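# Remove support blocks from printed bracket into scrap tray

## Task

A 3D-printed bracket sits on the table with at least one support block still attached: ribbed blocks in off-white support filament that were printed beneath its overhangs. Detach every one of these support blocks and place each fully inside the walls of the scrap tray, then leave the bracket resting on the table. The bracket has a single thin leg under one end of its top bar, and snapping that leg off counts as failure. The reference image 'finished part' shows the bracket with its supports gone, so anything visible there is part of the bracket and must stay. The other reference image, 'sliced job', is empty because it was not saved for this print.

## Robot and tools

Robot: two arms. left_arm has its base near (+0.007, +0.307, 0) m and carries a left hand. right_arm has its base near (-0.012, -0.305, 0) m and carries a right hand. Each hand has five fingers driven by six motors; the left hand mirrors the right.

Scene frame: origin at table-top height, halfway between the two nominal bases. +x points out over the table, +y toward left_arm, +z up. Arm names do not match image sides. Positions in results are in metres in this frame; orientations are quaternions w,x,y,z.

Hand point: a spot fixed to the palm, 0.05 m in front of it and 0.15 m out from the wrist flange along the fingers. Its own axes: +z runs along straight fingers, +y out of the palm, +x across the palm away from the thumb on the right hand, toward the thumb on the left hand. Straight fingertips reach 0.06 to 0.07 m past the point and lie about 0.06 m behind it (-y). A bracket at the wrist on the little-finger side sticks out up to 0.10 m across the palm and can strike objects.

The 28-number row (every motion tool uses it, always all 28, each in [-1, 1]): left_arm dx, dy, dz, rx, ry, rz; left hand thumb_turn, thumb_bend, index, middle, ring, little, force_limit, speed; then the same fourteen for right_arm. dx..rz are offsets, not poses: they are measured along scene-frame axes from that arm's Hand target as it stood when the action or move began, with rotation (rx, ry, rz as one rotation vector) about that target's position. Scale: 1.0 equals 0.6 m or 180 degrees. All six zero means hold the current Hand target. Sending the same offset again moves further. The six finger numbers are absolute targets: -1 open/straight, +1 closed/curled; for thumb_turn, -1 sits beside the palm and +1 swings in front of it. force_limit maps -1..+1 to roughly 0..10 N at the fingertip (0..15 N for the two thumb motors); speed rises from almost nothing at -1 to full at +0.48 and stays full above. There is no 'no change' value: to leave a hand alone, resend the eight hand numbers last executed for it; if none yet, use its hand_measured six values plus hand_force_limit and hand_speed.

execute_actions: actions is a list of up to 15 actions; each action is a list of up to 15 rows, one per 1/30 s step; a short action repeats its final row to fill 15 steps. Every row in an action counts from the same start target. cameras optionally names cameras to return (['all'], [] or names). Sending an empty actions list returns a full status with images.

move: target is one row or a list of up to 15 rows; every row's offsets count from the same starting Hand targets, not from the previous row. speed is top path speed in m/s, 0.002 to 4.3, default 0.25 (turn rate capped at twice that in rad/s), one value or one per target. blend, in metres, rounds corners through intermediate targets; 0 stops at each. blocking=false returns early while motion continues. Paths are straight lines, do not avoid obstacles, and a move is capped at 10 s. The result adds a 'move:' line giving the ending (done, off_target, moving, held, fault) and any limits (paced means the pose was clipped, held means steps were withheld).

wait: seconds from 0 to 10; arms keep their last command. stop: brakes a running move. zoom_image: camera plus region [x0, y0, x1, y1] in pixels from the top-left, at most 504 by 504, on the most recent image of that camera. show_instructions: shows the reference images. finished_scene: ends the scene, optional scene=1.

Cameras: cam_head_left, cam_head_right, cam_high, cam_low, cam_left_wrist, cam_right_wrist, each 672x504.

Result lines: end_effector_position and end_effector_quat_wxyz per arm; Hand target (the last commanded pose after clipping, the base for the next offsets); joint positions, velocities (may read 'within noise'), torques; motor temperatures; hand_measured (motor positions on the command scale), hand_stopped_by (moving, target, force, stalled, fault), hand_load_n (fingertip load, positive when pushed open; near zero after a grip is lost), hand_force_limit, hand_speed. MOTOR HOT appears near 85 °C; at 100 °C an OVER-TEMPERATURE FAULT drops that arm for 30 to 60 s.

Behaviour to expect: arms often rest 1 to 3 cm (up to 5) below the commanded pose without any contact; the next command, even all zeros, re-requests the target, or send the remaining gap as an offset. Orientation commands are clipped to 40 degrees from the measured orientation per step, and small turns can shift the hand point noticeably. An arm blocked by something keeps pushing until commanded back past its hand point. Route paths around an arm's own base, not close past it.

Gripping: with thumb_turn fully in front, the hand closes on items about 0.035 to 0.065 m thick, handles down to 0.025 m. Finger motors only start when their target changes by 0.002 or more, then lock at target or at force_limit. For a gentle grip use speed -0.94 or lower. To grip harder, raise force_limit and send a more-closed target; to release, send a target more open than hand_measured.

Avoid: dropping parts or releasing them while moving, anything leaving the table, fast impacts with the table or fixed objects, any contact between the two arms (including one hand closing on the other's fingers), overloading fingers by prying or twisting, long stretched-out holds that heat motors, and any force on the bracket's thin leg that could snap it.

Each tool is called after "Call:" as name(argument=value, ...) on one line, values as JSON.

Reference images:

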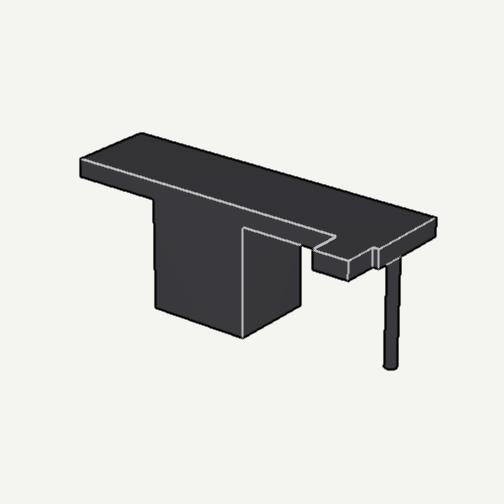

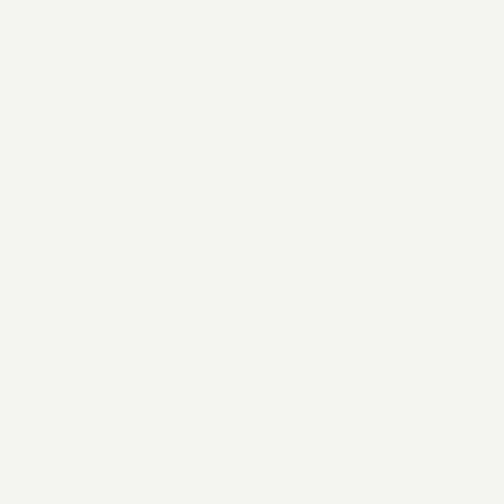

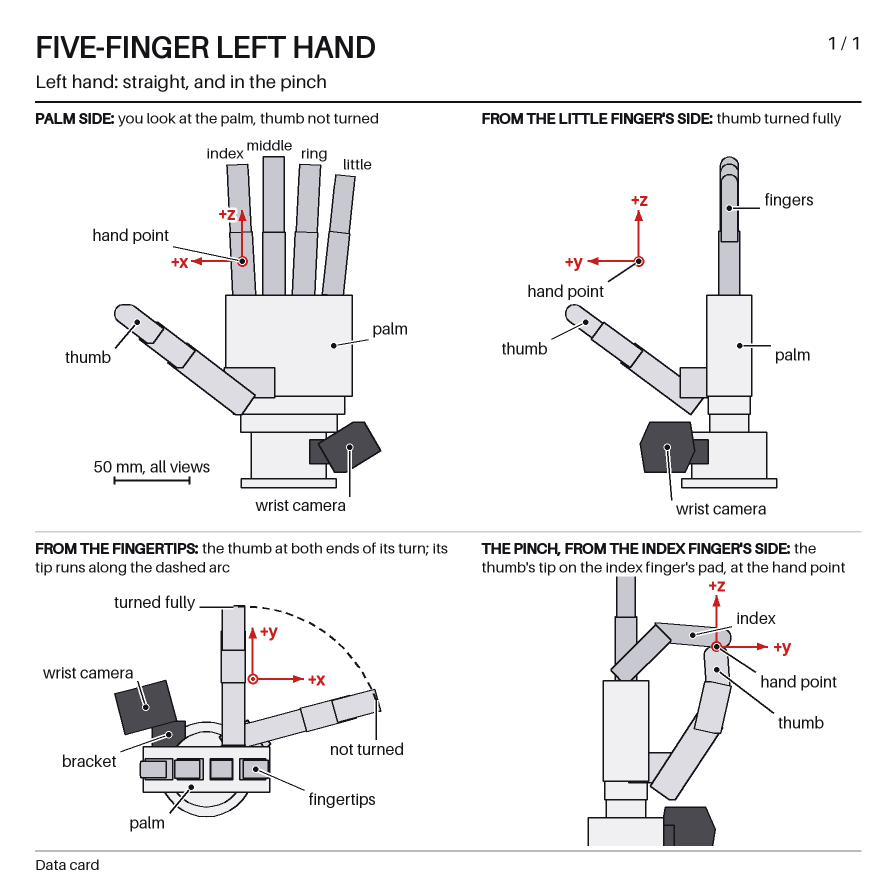

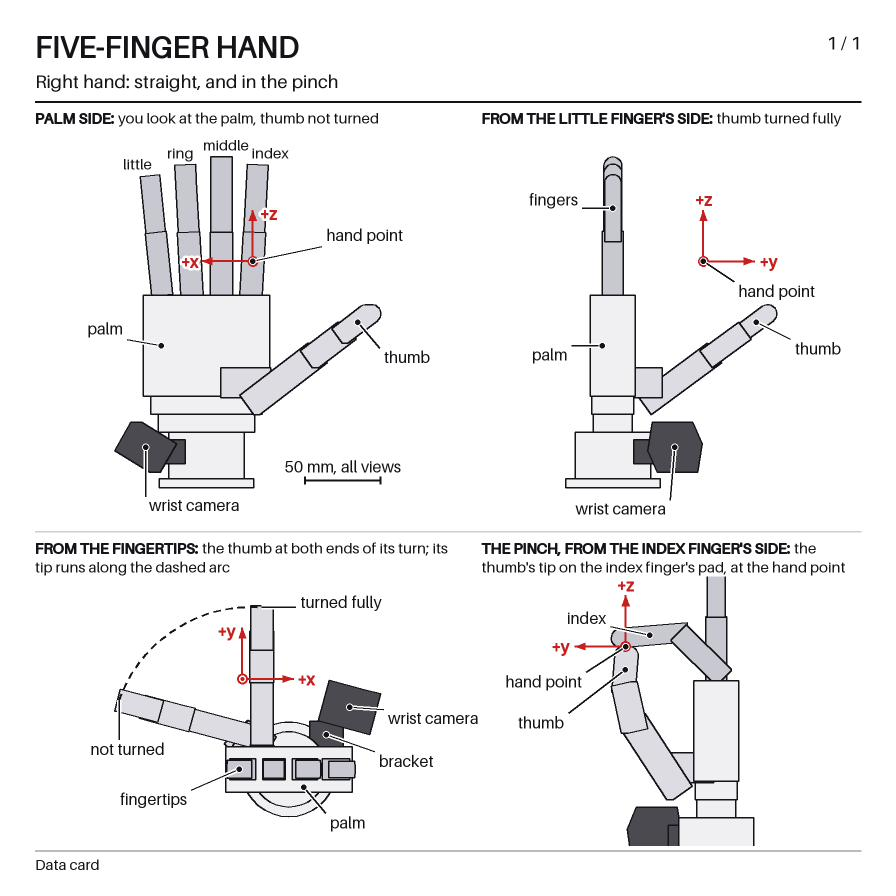

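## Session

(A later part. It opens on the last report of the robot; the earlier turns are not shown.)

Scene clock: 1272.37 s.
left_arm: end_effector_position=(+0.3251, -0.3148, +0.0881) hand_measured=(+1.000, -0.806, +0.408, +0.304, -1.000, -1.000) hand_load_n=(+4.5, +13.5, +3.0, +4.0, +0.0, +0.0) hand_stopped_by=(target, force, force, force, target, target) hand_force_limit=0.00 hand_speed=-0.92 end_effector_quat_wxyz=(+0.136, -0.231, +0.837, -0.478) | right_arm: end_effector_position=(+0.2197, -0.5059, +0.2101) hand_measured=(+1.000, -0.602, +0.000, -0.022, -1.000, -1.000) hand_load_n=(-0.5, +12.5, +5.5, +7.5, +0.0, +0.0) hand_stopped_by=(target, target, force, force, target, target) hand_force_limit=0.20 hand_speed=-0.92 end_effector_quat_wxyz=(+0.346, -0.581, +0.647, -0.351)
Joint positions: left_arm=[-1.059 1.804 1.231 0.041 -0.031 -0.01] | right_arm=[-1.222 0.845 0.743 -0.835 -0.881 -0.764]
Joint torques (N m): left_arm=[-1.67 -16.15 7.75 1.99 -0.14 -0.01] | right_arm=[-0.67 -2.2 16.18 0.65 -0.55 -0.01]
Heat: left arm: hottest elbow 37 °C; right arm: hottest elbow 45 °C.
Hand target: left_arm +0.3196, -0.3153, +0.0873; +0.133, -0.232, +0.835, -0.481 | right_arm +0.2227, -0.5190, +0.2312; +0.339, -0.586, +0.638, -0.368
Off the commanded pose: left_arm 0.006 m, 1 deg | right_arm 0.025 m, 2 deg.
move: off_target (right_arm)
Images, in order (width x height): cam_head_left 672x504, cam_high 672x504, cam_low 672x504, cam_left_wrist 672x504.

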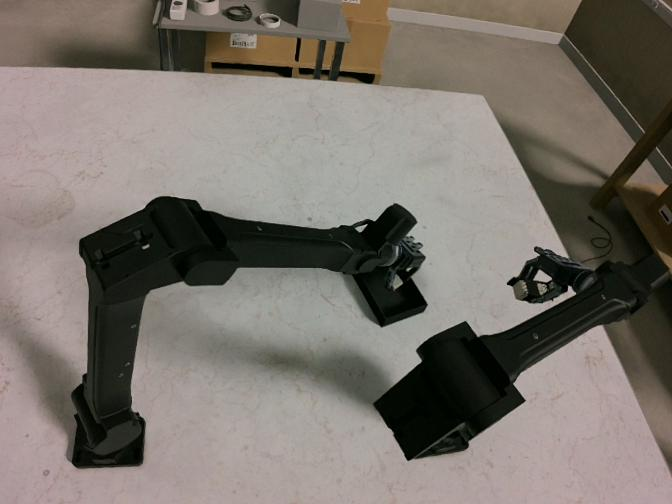

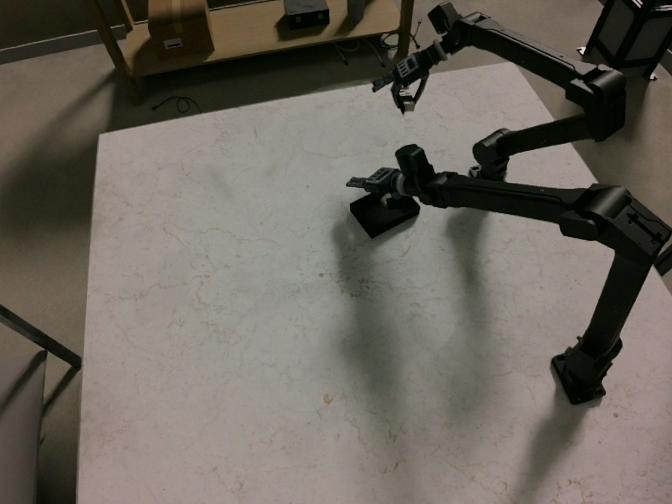

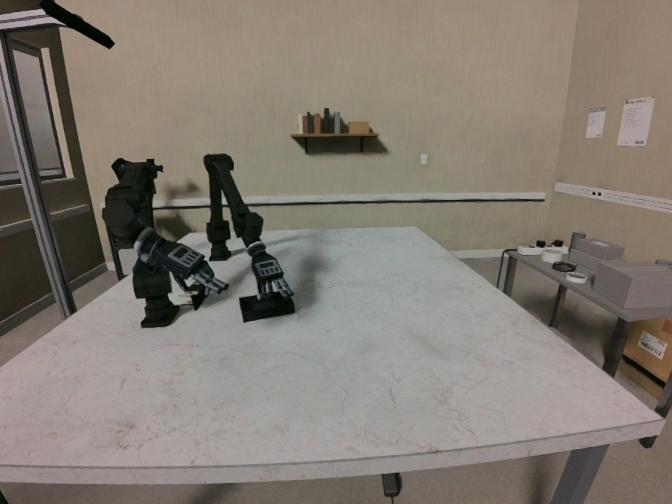

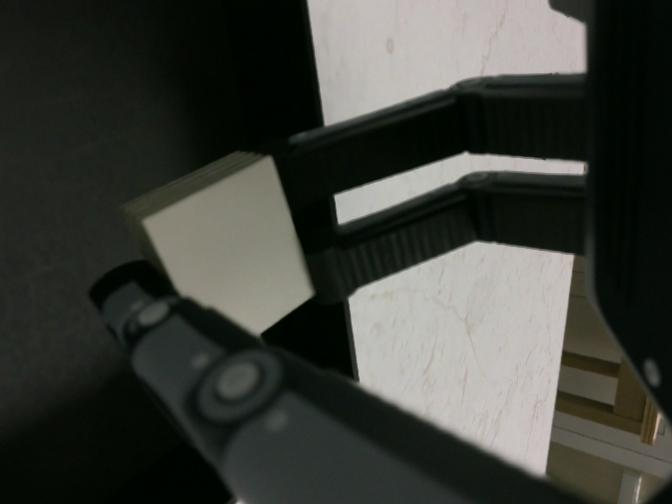

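Call:
move(target=[-0.015,0.035,-0.022,0,0,0,1,-0.3,0.7,0.6,-1,-1,0.0,-0.92,0,0,0,0,0,0,1,-0.6,0.2,0.2,-1,-1,0.2,-0.92], speed=0.06, cameras=["cam_head_left","cam_low","cam_high","cam_left_wrist"])

Call:
zoom_image(camera="cam_head_left", region=[330, 210, 450, 340])

Call:
zoom_image(camera="cam_low", region=[220, 240, 320, 340])

Call:
zoom_image(camera="cam_high", region=[330, 140, 440, 250])

Scene clock: 1287.47 s.
left_arm: end_effector_position=(+0.3144, -0.2957, +0.0734) hand_measured=(+1.000, -0.806, +0.408, +0.304, -1.000, -1.000) hand_load_n=(+4.5, +13.0, +2.5, +3.5, +0.0, +0.0) hand_stopped_by=(target, force, force, force, target, target) hand_force_limit=0.00 hand_speed=-0.92 end_effector_quat_wxyz=(+0.136, -0.231, +0.837, -0.477) | right_arm: end_effector_position=(+0.2197, -0.5059, +0.2101) hand_measured=(+1.000, -0.602, +0.000, -0.022, -1.000, -1.000) hand_load_n=(-0.5, +12.5, +5.0, +7.5, +0.0, +0.0) hand_stopped_by=(target, target, force, force, target, target) hand_force_limit=0.20 hand_speed=-0.92 end_effector_quat_wxyz=(+0.346, -0.581, +0.647, -0.351)
Joint positions: left_arm=[-1.059 1.778 1.148 0.098 -0.031 -0.011] | right_arm=[-1.222 0.845 0.743 -0.835 -0.881 -0.764]
Joint torques (N m): left_arm=[-1.38 -15.62 7.27 1.88 -0.01 0.01] | right_arm=[-0.62 -2.26 16.18 0.66 -0.55 -0.01]
Heat: left arm: hottest elbow 35 °C; right arm: hottest elbow 45 °C.
Hand target: left_arm +0.3106, -0.2942, +0.0741; +0.133, -0.232, +0.835, -0.481 | right_arm +0.2227, -0.5190, +0.2312; +0.339, -0.586, +0.638, -0.368
Off the commanded pose: left_arm 0.004 m, 1 deg | right_arm 0.025 m, 2 deg.
move: off_target (right_arm)
Images, in order (width x height): cam_head_left 672x504, cam_high 672x504, cam_low 672x504, cam_left_wrist 672x504.

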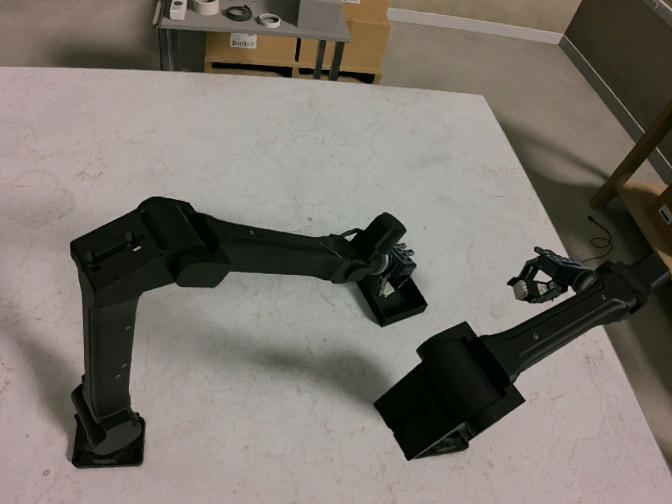

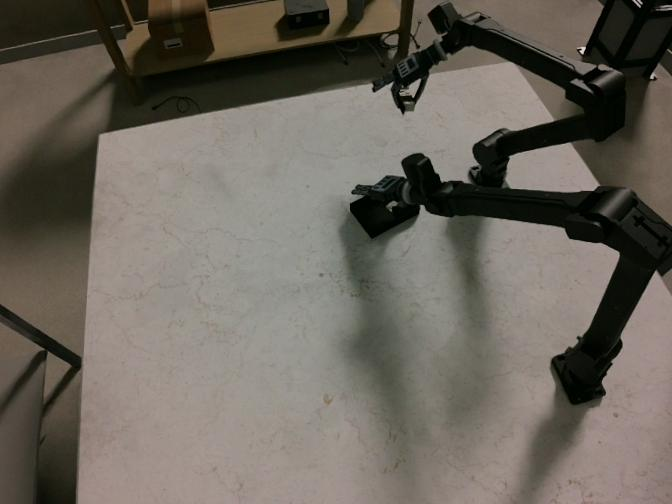

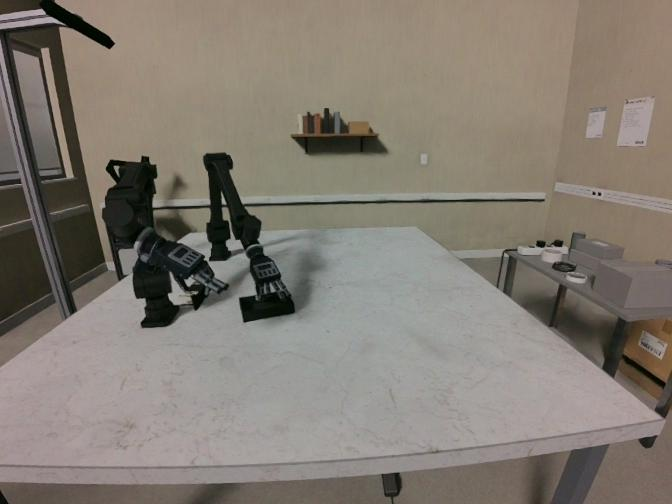

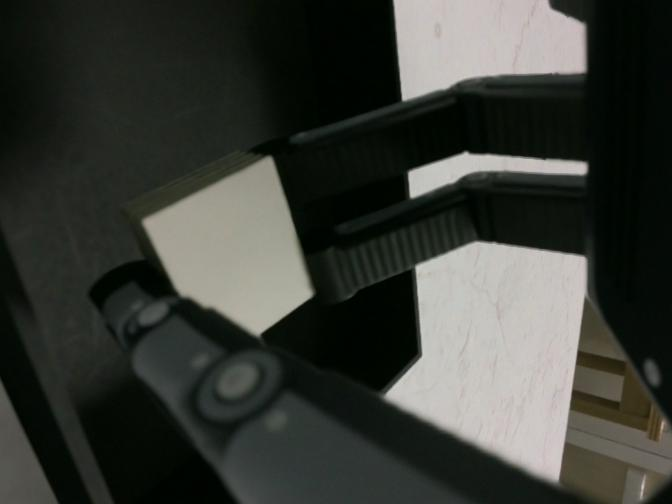

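Scaled by 3.877 from the camera's 672x504 image, which has a finer 960x720 frame.

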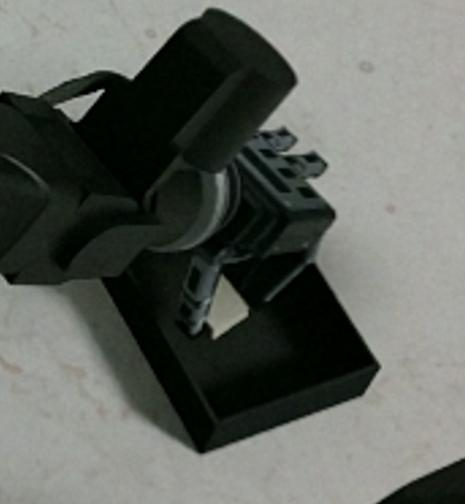

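Scaled by 5.040 from the camera's 672x504 image, which has a finer 960x720 frame.

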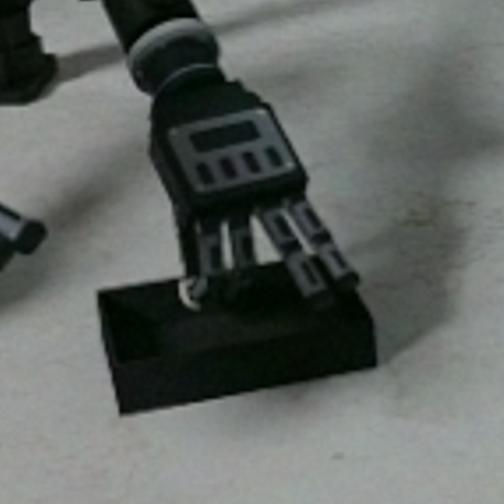

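Scaled by 4.582 from the camera's 672x504 image, which has a finer 960x720 frame.

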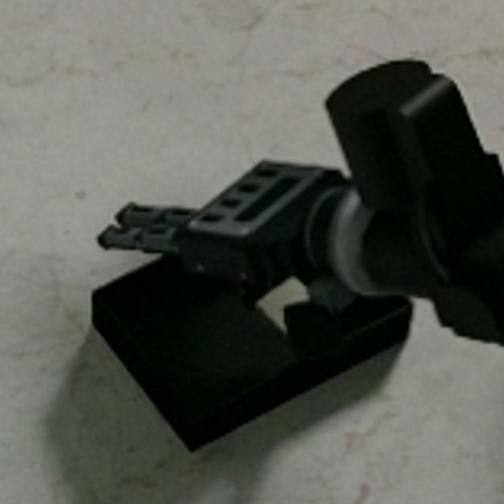

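Call:
execute_actions(actions=[[[0,0,0,0,0,0,1,-0.9,-0.1,-0.1,-1,-1,0.0,-0.7,0,0,0,0,0,0,1,-0.6,0.2,0.2,-1,-1,0.2,-0.92]]], cameras=["cam_head_left","cam_left_wrist"])

Call:
zoom_image(camera="cam_head_left", region=[330, 210, 450, 340])

Scene clock: 1298.97 s.
left_arm: end_effector_position=(+0.3143, -0.2957, +0.0734) hand_measured=(+1.000, -0.900, -0.100, -0.100, -1.000, -1.000) hand_load_n=(+0.0, +0.0, +0.0, +0.0, +0.0, +0.0) hand_stopped_by=(target, target, target, target, target, target) hand_force_limit=0.00 hand_speed=-0.70 end_effector_quat_wxyz=(+0.135, -0.231, +0.837, -0.477) | right_arm: end_effector_position=(+0.2197, -0.5059, +0.2101) hand_measured=(+1.000, -0.602, +0.000, -0.022, -1.000, -1.000) hand_load_n=(+0.0, +12.5, +5.0, +8.0, +0.0, +0.0) hand_stopped_by=(target, target, force, force, target, target) hand_force_limit=0.20 hand_speed=-0.92 end_effector_quat_wxyz=(+0.346, -0.581, +0.647, -0.351)
Joint positions: left_arm=[-1.059 1.778 1.148 0.098 -0.031 -0.011] | right_arm=[-1.222 0.845 0.743 -0.835 -0.881 -0.764]
Joint torques (N m): left_arm=[-1.38 -15.79 7.27 1.95 -0.02 0.01] | right_arm=[-0.62 -2.26 16.18 0.66 -0.55 -0.01]
Motor temperatures (°C): left_arm=[24 26 34 22 21 19] | right_arm=[25 23 46 22 22 21]
Heat: left arm: hottest elbow 34 °C; right arm: hottest elbow 46 °C.
Hand target: left_arm +0.3106, -0.2943, +0.0741; +0.133, -0.232, +0.835, -0.481 | right_arm +0.2227, -0.5190, +0.2312; +0.339, -0.586, +0.638, -0.368
Off the commanded pose: left_arm 0.004 m, 1 deg | right_arm 0.025 m, 2 deg.
Images, in order (width x height): cam_head_left 672x504, cam_left_wrist 672x504.

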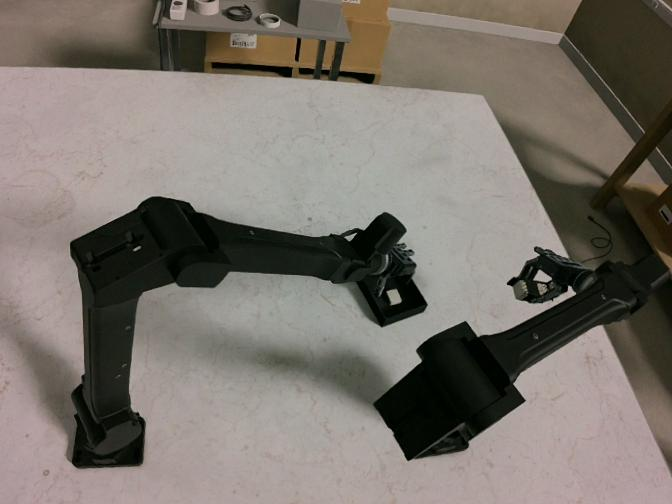

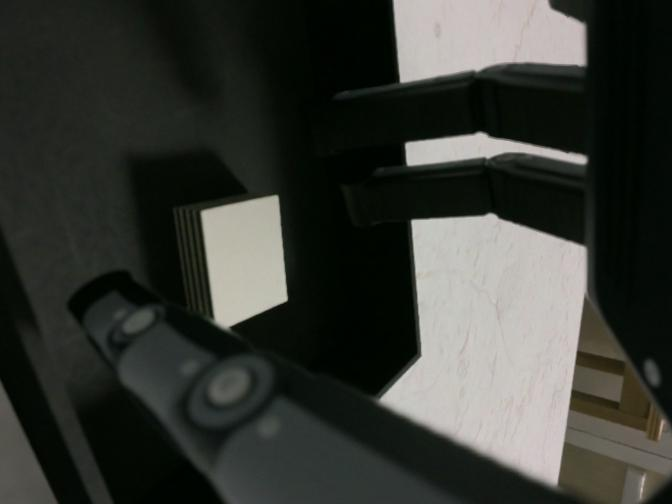

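Scaled by 3.877 from the camera's 672x504 image, which has a finer 960x720 frame.

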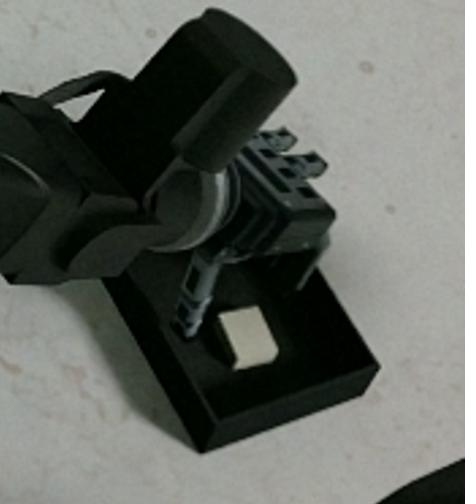

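Call:
move(target=[[0,0.01,0.15,0,0,0,1,-0.9,-0.4,-0.4,-1,-1,0.0,-0.7,0,0,0,0,0,0,1,-0.6,0.2,0.2,-1,-1,0.2,-0.92],[0.125,0.6055,0.217,-0.161,0.6912,0.5182,1,-0.9,-0.4,-0.4,-1,-1,0.0,-0.7,0,0,0,0,0,0,1,-0.6,0.2,0.2,-1,-1,0.2,-0.92]], speed=[0.12, 0.25], cameras=["cam_head_left"])

Scene clock: 1342.40 s.
left_arm: end_effector_position=(+0.3888, +0.0653, +0.2088) hand_measured=(+1.000, -0.900, -0.400, -0.400, -1.000, -1.000) hand_load_n=(+0.0, +0.0, +0.0, +0.0, +0.0, +0.0) hand_stopped_by=(target, target, target, target, target, target) hand_force_limit=0.00 hand_speed=-0.70 end_effector_quat_wxyz=(+0.383, +0.922, -0.051, -0.006) | right_arm: end_effector_position=(+0.2197, -0.5059, +0.2101) hand_measured=(+1.000, -0.602, +0.000, -0.022, -1.000, -1.000) hand_load_n=(+0.0, +12.5, +5.0, +7.5, +0.0, +0.0) hand_stopped_by=(target, target, force, force, target, target) hand_force_limit=0.20 hand_speed=-0.92 end_effector_quat_wxyz=(+0.346, -0.581, +0.647, -0.351)
Joint positions: left_arm=[-0.157 1.36 0.989 -1.111 0.782 -1.656] | right_arm=[-1.222 0.845 0.743 -0.835 -0.881 -0.764]
Joint torques (N m): left_arm=[-0.62 -8.82 7.27 -0.06 0.64 -0.04] | right_arm=[-0.62 -2.2 16.17 0.65 -0.55 -0.01]
Heat: left arm: hottest elbow 32 °C; right arm: hottest elbow 46 °C.
Hand target: left_arm +0.3856, +0.0690, +0.2043; +0.382, +0.923, -0.040, -0.015 | right_arm +0.2227, -0.5190, +0.2312; +0.339, -0.586, +0.638, -0.368
Off the commanded pose: left_arm 0.007 m, 2 deg | right_arm 0.025 m, 2 deg.
move: off_target (right_arm)
Images, in order (width x height): cam_head_left 672x504.

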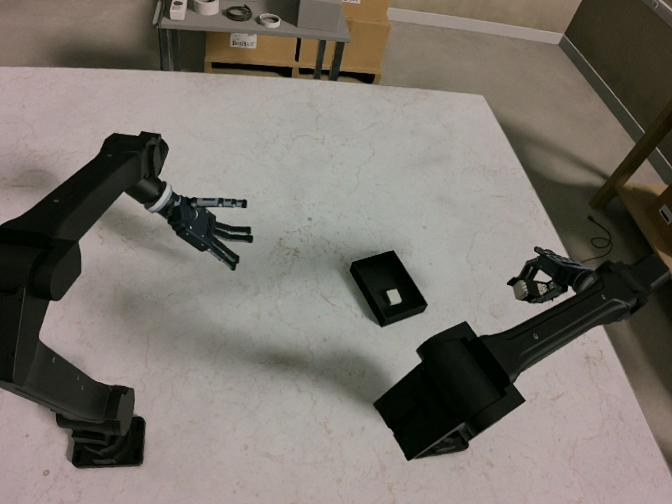

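Call:
move(target=[0,0.05,0,0,0,0,1,-0.95,-0.4,-0.4,-1,-1,0.0,-0.7,0.310,0.82,-0.06,0,0,0,1,-0.6,0.2,0.2,-1,-1,0.2,-0.92], speed=0.15, cameras=["cam_left_wrist","cam_right_wrist"])

Scene clock: 1354.47 s.
left_arm: end_effector_position=(+0.3872, +0.0955, +0.2078) hand_measured=(+1.000, -0.950, -0.400, -0.400, -1.000, -1.000) hand_load_n=(+0.0, +0.0, +0.0, +0.0, +0.0, +0.0) hand_stopped_by=(target, target, target, target, target, target) hand_force_limit=0.00 hand_speed=-0.70 end_effector_quat_wxyz=(+0.382, +0.923, -0.043, -0.011) | right_arm: end_effector_position=(+0.3927, -0.0440, +0.1721) hand_measured=(+1.000, -0.602, +0.000, -0.022, -1.000, -1.000) hand_load_n=(+0.0, +12.5, +5.0, +7.5, +0.5, +0.0) hand_stopped_by=(target, target, force, force, target, target) hand_force_limit=0.20 hand_speed=-0.92 end_effector_quat_wxyz=(+0.314, -0.602, +0.635, -0.369)
Joint positions: left_arm=[-0.078 1.36 0.989 -1.193 0.784 -1.561] | right_arm=[0.697 1.217 0.868 -0.409 0.69 0.488]
Joint torques (N m): left_arm=[-0.5 -8.23 7.68 -0.2 0.63 0.18] | right_arm=[0.15 -7.06 15.58 2.13 0.53 0.2]
Heat: left arm: hottest elbow 31 °C; right arm: hottest elbow 47 °C.
Hand target: left_arm +0.3855, +0.0990, +0.2042; +0.382, +0.923, -0.040, -0.015 | right_arm +0.4088, -0.0271, +0.1952; -0.339, +0.586, -0.638, +0.368
Off the commanded pose: left_arm 0.005 m, 1 deg | right_arm 0.033 m, 4 deg.
move: off_target (right_arm)
Images, in order (width x height): cam_left_wrist 672x504, cam_right_wrist 672x504.

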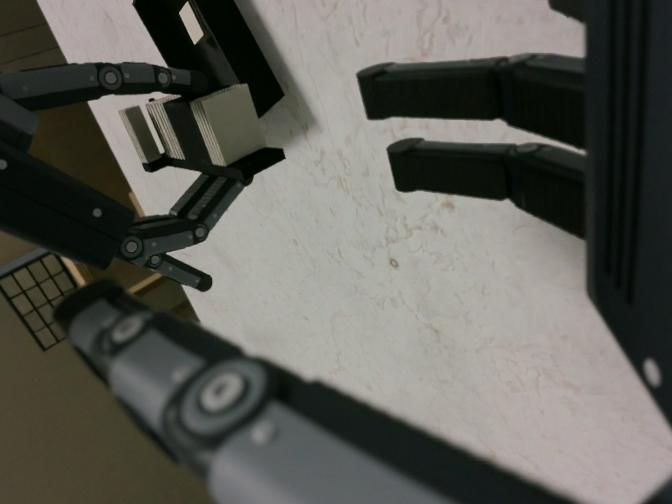

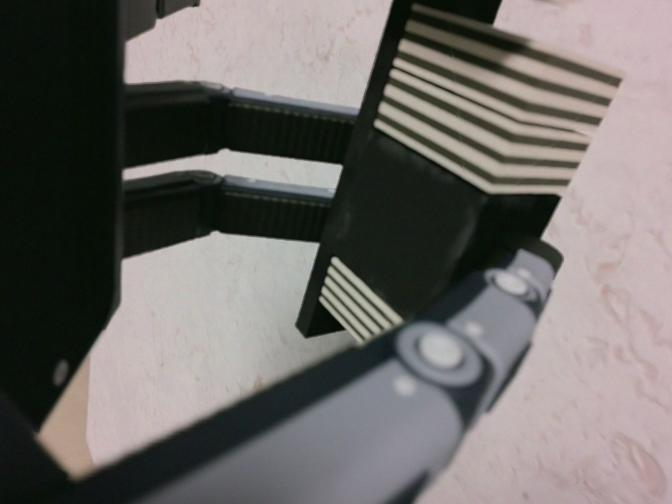

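Call:
zoom_image(camera="cam_left_wrist", region=[90, 60, 300, 210])

Scaled by 2.400 from the camera's 672x504 image, which has a finer 960x720 frame.

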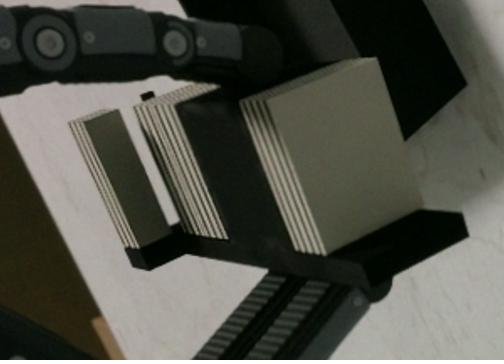

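Call:
move(target=[[0.003,0,-0.14,0,0,0,1,-1,-0.4,-0.4,-1,-1,-0.5,-0.2,0,0,0,0,0,0,1,-0.6,0.2,0.2,-1,-1,0.2,-0.92],[0.003,-0.145,-0.14,0,0,0,1,-1,-0.4,-0.4,-1,-1,-0.5,-0.2,0,0,0,0,0,0,1,-0.6,0.2,0.2,-1,-1,0.2,-0.92]], speed=0.12, blend=0.02, cameras=["cam_left_wrist","cam_right_wrist"])

Call:
zoom_image(camera="cam_left_wrist", region=[0, 60, 336, 312])

Scene clock: 1392.37 s.
left_arm: end_effector_position=(+0.3908, +0.0134, +0.1315) hand_measured=(+1.000, -1.000, -0.400, -0.400, -1.000, -1.000) hand_load_n=(+0.0, -0.5, +0.0, +0.0, +0.0, -0.5) hand_stopped_by=(target, target, target, target, target, target) hand_force_limit=-0.50 hand_speed=-0.20 end_effector_quat_wxyz=(+0.385, +0.922, -0.045, -0.005) | right_arm: end_effector_position=(+0.3927, -0.0439, +0.1721) hand_measured=(+1.000, -0.602, +0.000, -0.022, -1.000, -1.000) hand_load_n=(+0.0, +12.5, +5.0, +7.5, +0.0, +0.0) hand_stopped_by=(target, target, force, force, target, target) hand_force_limit=0.20 hand_speed=-0.92 end_effector_quat_wxyz=(+0.314, -0.602, +0.635, -0.369)
Joint positions: left_arm=[-0.291 1.473 0.867 -0.737 0.764 -1.859] | right_arm=[0.697 1.217 0.868 -0.409 0.69 0.488]
Joint torques (N m): left_arm=[-1.61 -8.23 6.58 0.8 0.48 -0.01] | right_arm=[0.21 -7.06 15.71 2.1 0.53 0.22]
Heat: left arm: hottest elbow 31 °C; right arm: hottest elbow 47 °C.
Hand target: left_arm +0.3875, +0.0120, +0.1204; +0.382, +0.923, -0.040, -0.015 | right_arm +0.4088, -0.0271, +0.1953; -0.339, +0.586, -0.638, +0.368
Off the commanded pose: left_arm 0.012 m, 1 deg | right_arm 0.033 m, 3 deg.
move: off_target (left_arm, right_arm)
Images, in order (width x height): cam_left_wrist 672x504, cam_right_wrist 672x504.

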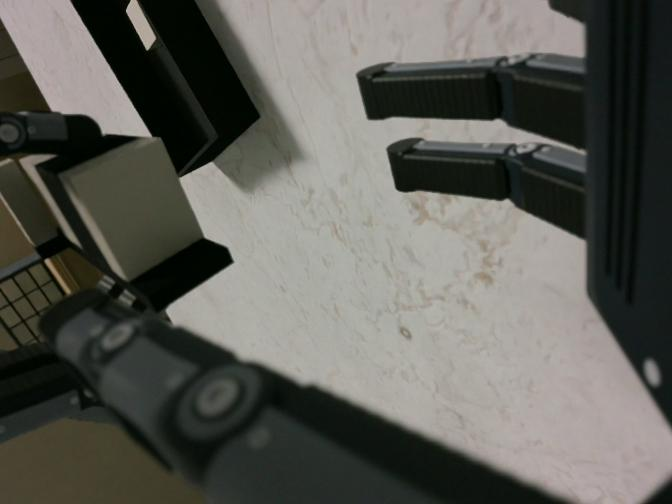

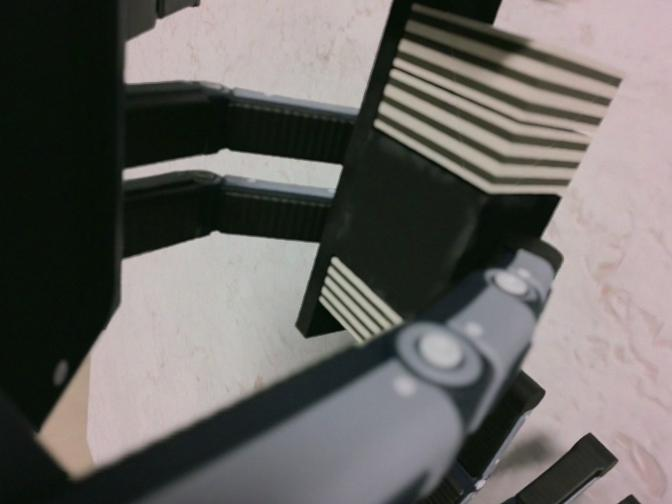

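Scaled by 1.500 from the camera's 672x504 image, which has a finer 960x720 frame.

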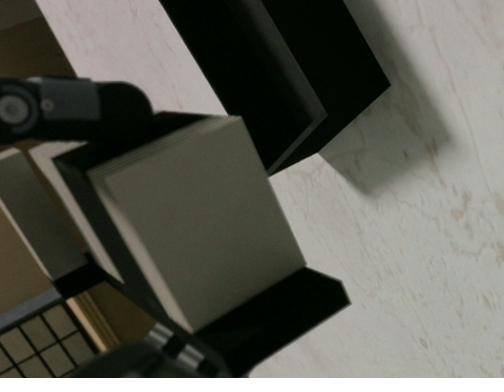

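Call:
move(target=[-0.009,-0.0933,-0.003,0,0,0,1,-1,-0.4,-0.4,-1,-1,-0.5,-0.2,0,0,0,0,0,0,1,-0.6,0.2,0.2,-1,-1,0.2,-0.92], speed=0.05, cameras=["cam_left_wrist","cam_right_wrist"])

Call:
zoom_image(camera="cam_left_wrist", region=[0, 90, 336, 342])

Scene clock: 1413.37 s.
left_arm: end_effector_position=(+0.3816, -0.0406, +0.1255) hand_measured=(+1.000, -1.000, -0.400, -0.400, -1.000, -1.000) hand_load_n=(+0.0, +0.0, +0.0, +0.0, +0.0, +0.0) hand_stopped_by=(target, target, target, target, target, target) hand_force_limit=-0.50 hand_speed=-0.20 end_effector_quat_wxyz=(+0.384, +0.922, -0.042, -0.010) | right_arm: end_effector_position=(+0.3927, -0.0439, +0.1721) hand_measured=(+1.000, -0.602, +0.000, -0.022, -1.000, -1.000) hand_load_n=(+0.0, +12.5, +5.0, +7.5, +0.0, +0.0) hand_stopped_by=(target, target, force, force, target, target) hand_force_limit=0.20 hand_speed=-0.92 end_effector_quat_wxyz=(+0.314, -0.602, +0.635, -0.369)
Joint positions: left_arm=[-0.429 1.495 0.867 -0.603 0.727 -2.041] | right_arm=[0.697 1.217 0.868 -0.409 0.69 0.488]
Joint torques (N m): left_arm=[-1.79 -8.64 7.71 0.99 0.44 -0.04] | right_arm=[0.15 -7.06 15.68 2.11 0.53 0.22]
Heat: left arm: hottest elbow 30 °C; right arm: hottest elbow 47 °C.
Hand target: left_arm +0.3820, -0.0441, +0.1186; +0.382, +0.923, -0.040, -0.015 | right_arm +0.4088, -0.0271, +0.1953; -0.339, +0.586, -0.638, +0.368
Off the commanded pose: left_arm 0.008 m, 1 deg | right_arm 0.033 m, 3 deg.
move: off_target (right_arm)
Images, in order (width x height): cam_left_wrist 672x504, cam_right_wrist 672x504.

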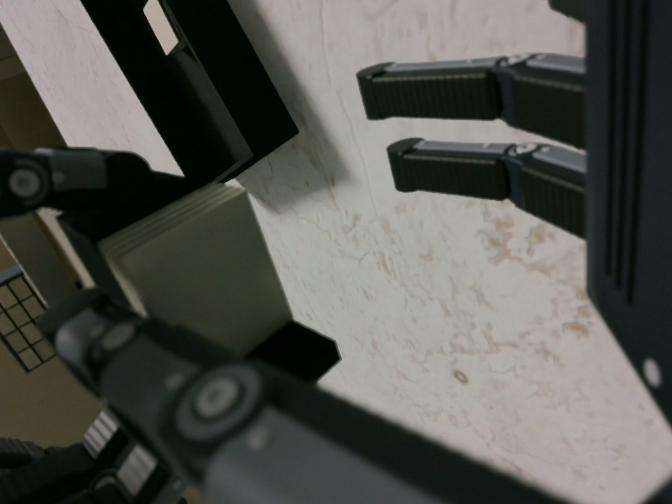

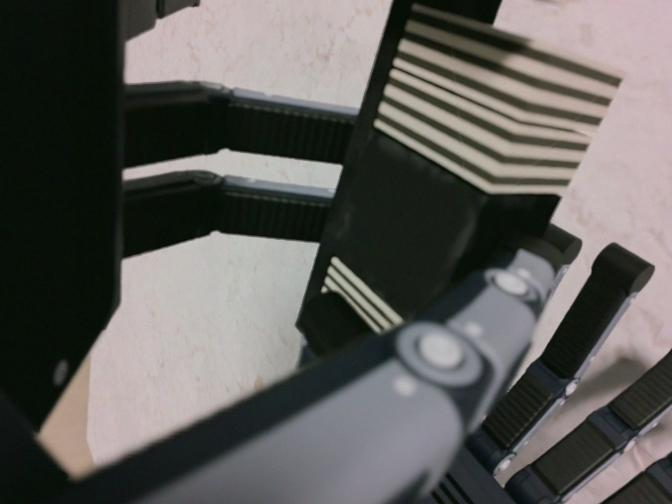

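Scaled by 1.500 from the camera's 672x504 image, which has a finer 960x720 frame.

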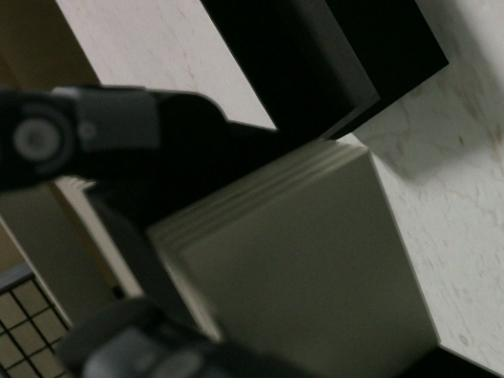

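Call:
execute_actions(actions=[[[0,0,0,0,0,0,1,-0.3,0.5,0.5,-1,-1,-0.7,-0.9,0,0,0,0,0,0,1,-0.6,0.2,0.2,-1,-1,0.2,-0.92]]])

Call:
wait(seconds=3, cameras=["cam_left_wrist","cam_right_wrist"])

Scene clock: 1429.50 s.
left_arm: end_effector_position=(+0.3818, -0.0411, +0.1263) hand_measured=(+1.000, -0.834, +0.500, +0.316, -1.000, -1.000) hand_load_n=(+0.0, +4.0, +0.0, +3.0, +0.0, +0.0) hand_stopped_by=(target, force, target, force, target, target) hand_force_limit=-0.70 hand_speed=-0.90 end_effector_quat_wxyz=(+0.386, +0.921, -0.043, -0.010) | right_arm: end_effector_position=(+0.3929, -0.0437, +0.1685) hand_measured=(+1.000, -0.602, +0.000, -0.022, -1.000, -1.000) hand_load_n=(+0.0, +12.0, +5.5, +7.0, +0.0, +0.0) hand_stopped_by=(target, target, force, force, target, target) hand_force_limit=0.20 hand_speed=-0.92 end_effector_quat_wxyz=(+0.310, -0.604, +0.635, -0.369)
Joint positions: left_arm=[-0.429 1.495 0.867 -0.6 0.73 -2.042] | right_arm=[0.697 1.225 0.868 -0.409 0.69 0.489]
Joint torques (N m): left_arm=[-1.73 -8.64 7.71 0.88 0.32 -0.02] | right_arm=[0.15 -7.88 15.64 2.11 0.53 0.21]
Heat: left arm: hottest elbow 30 °C; right arm: hottest elbow 47 °C.
Hand target: left_arm +0.3820, -0.0440, +0.1186; +0.382, +0.923, -0.040, -0.015 | right_arm +0.4088, -0.0271, +0.1951; -0.339, +0.586, -0.638, +0.368
Off the commanded pose: left_arm 0.008 m, 1 deg | right_arm 0.035 m, 4 deg.

Scene clock: 1432.50 s.
left_arm: end_effector_position=(+0.3818, -0.0411, +0.1263) hand_measured=(+1.000, -0.834, +0.500, +0.316, -1.000, -1.000) hand_load_n=(+0.0, +4.0, +0.0, +3.0, +0.0, +0.0) hand_stopped_by=(target, force, target, force, target, target) hand_force_limit=-0.70 hand_speed=-0.90 end_effector_quat_wxyz=(+0.386, +0.921, -0.043, -0.010) | right_arm: end_effector_position=(+0.3929, -0.0437, +0.1685) hand_measured=(+1.000, -0.602, +0.000, -0.022, -1.000, -1.000) hand_load_n=(+0.5, +12.0, +5.5, +7.5, +0.0, +0.0) hand_stopped_by=(target, target, force, force, target, target) hand_force_limit=0.20 hand_speed=-0.92 end_effector_quat_wxyz=(+0.310, -0.604, +0.635, -0.369)
Joint positions: left_arm=[-0.429 1.495 0.867 -0.6 0.73 -2.042] | right_arm=[0.697 1.225 0.868 -0.409 0.69 0.489]
Joint torques (N m): left_arm=[-1.73 -8.64 7.71 0.87 0.32 -0.03] | right_arm=[0.15 -7.88 15.64 2.1 0.54 0.21]
Heat: left arm: hottest elbow 30 °C; right arm: hottest elbow 47 °C.
Hand target: left_arm +0.3820, -0.0440, +0.1186; +0.382, +0.923, -0.040, -0.015 | right_arm +0.4088, -0.0271, +0.1951; -0.339, +0.586, -0.638, +0.368
Off the commanded pose: left_arm 0.008 m, 1 deg | right_arm 0.035 m, 4 deg.
wait: 3.00 s; at rest by 0.17 s
Images, in order (width x height): cam_left_wrist 672x504, cam_right_wrist 672x504.

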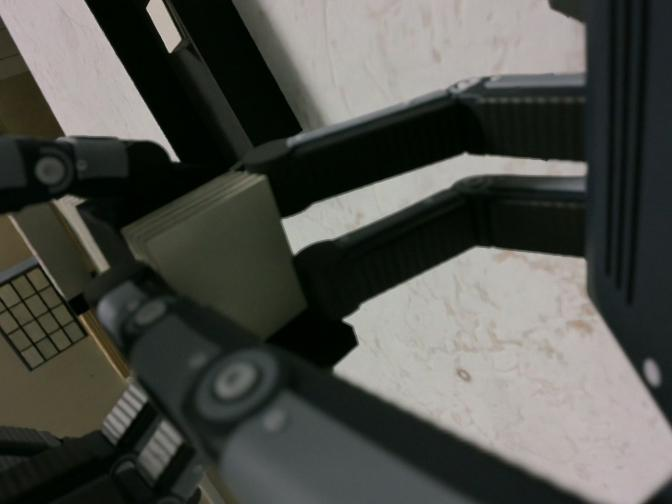

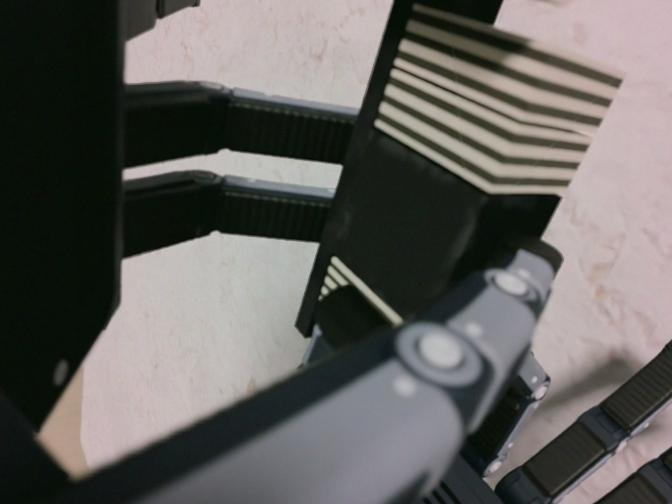

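Call:
execute_actions(actions=[[[0,0,0,0,0,0,1,-0.3,0.8,0.5,-1,-1,-0.3,-0.9,0,0,0,0,0,0,1,-0.6,0.2,0.2,-1,-1,0.2,-0.92]]], cameras=["cam_left_wrist","cam_right_wrist"])

Scene clock: 1447.20 s.
left_arm: end_effector_position=(+0.3818, -0.0411, +0.1263) hand_measured=(+1.000, -0.834, +0.800, +0.316, -1.000, -1.000) hand_load_n=(+0.0, +4.0, +0.5, +3.0, +0.0, +0.0) hand_stopped_by=(target, force, target, force, target, target) hand_force_limit=-0.30 hand_speed=-0.90 end_effector_quat_wxyz=(+0.386, +0.921, -0.043, -0.010) | right_arm: end_effector_position=(+0.3929, -0.0437, +0.1685) hand_measured=(+1.000, -0.602, +0.000, -0.022, -1.000, -1.000) hand_load_n=(+0.0, +12.5, +5.5, +7.5, +0.0, +0.0) hand_stopped_by=(target, target, force, force, target, target) hand_force_limit=0.20 hand_speed=-0.92 end_effector_quat_wxyz=(+0.310, -0.604, +0.635, -0.369)
Joint positions: left_arm=[-0.429 1.495 0.867 -0.6 0.73 -2.042] | right_arm=[0.697 1.225 0.868 -0.409 0.69 0.489]
Joint torques (N m): left_arm=[-1.73 -8.7 7.66 0.85 0.32 -0.03] | right_arm=[0.21 -7.88 15.62 2.09 0.53 0.21]
Heat: left arm: hottest elbow 30 °C; right arm: hottest elbow 47 °C.
Hand target: left_arm +0.3820, -0.0440, +0.1186; +0.382, +0.923, -0.040, -0.015 | right_arm +0.4088, -0.0271, +0.1951; -0.339, +0.586, -0.638, +0.368
Off the commanded pose: left_arm 0.008 m, 1 deg | right_arm 0.035 m, 4 deg.
Images, in order (width x height): cam_left_wrist 672x504, cam_right_wrist 672x504.

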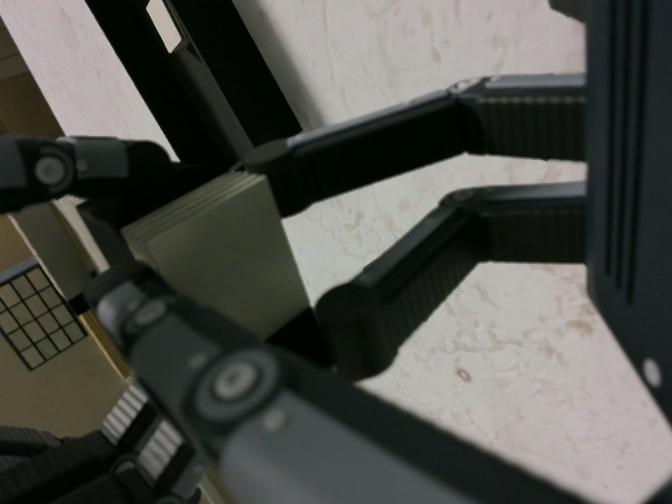

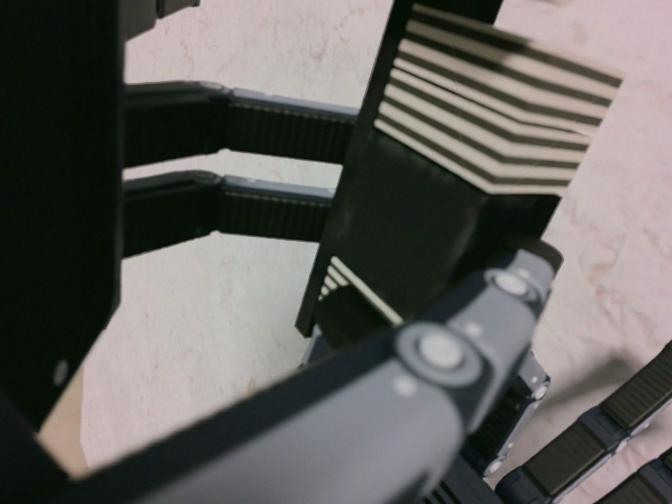

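Call:
move(target=[[0,0,0,0,0,0,1,-1,-0.2,-0.2,-1,-1,-0.5,-0.4,0,0,0,0,0,0,1,-0.6,0.2,0.2,-1,-1,0.2,-0.92],[0.01,-0.014,0,0,0,0,1,-1,-0.2,-0.2,-1,-1,-0.5,-0.4,0,0,0,0,0,0,1,-0.6,0.2,0.2,-1,-1,0.2,-0.92]], speed=0.04, cameras=["cam_left_wrist","cam_right_wrist"])

Call:
zoom_image(camera="cam_left_wrist", region=[0, 90, 400, 390])

Scene clock: 1456.87 s.
left_arm: end_effector_position=(+0.3813, -0.0439, +0.1188) hand_measured=(+1.000, -1.000, -0.200, -0.200, -1.000, -1.000) hand_load_n=(+0.0, +0.5, +0.0, +0.0, +0.0, +0.0) hand_stopped_by=(target, target, target, target, target, target) hand_force_limit=-0.50 hand_speed=-0.40 end_effector_quat_wxyz=(+0.382, +0.923, -0.038, -0.016) | right_arm: end_effector_position=(+0.3933, -0.0435, +0.1691) hand_measured=(+1.000, -0.602, +0.000, -0.022, -1.000, -1.000) hand_load_n=(-0.5, +12.5, +5.0, +7.0, +0.0, +0.0) hand_stopped_by=(target, target, force, force, target, target) hand_force_limit=0.20 hand_speed=-0.92 end_effector_quat_wxyz=(+0.311, -0.603, +0.635, -0.369)
Joint positions: left_arm=[-0.437 1.51 0.867 -0.593 0.724 -2.057] | right_arm=[0.697 1.225 0.869 -0.409 0.691 0.489]
Joint torques (N m): left_arm=[-2.14 -8.47 9.44 0.91 0.4 -0.01] | right_arm=[0.21 -7.88 15.56 2.09 0.52 0.2]
Heat: left arm: hottest elbow 30 °C; right arm: hottest elbow 47 °C.
Hand target: left_arm +0.3881, -0.0524, +0.1186; +0.382, +0.923, -0.040, -0.015 | right_arm +0.4088, -0.0271, +0.1952; -0.339, +0.586, -0.638, +0.368
Off the commanded pose: left_arm 0.011 m, 0 deg | right_arm 0.034 m, 4 deg.
move: off_target (left_arm, right_arm)
Images, in order (width x height): cam_left_wrist 672x504, cam_right_wrist 672x504.

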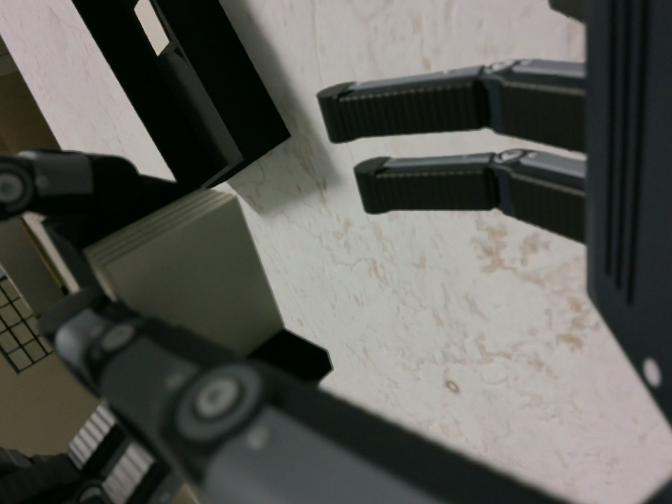

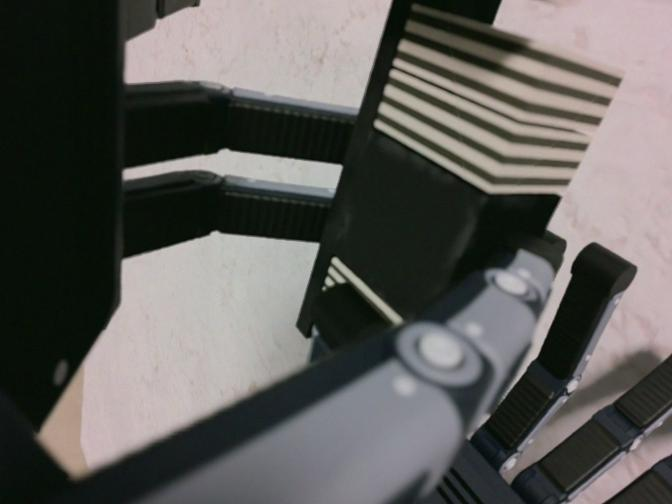

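Scaled by 1.260 from the camera's 672x504 image, which has a finer 960x720 frame.

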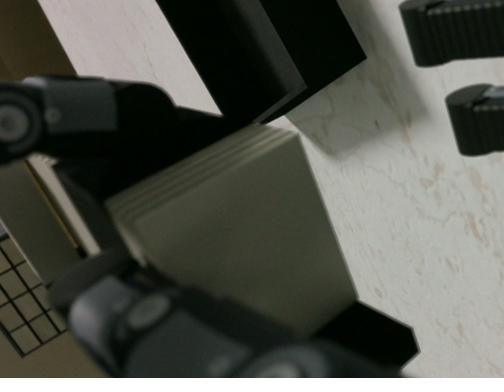

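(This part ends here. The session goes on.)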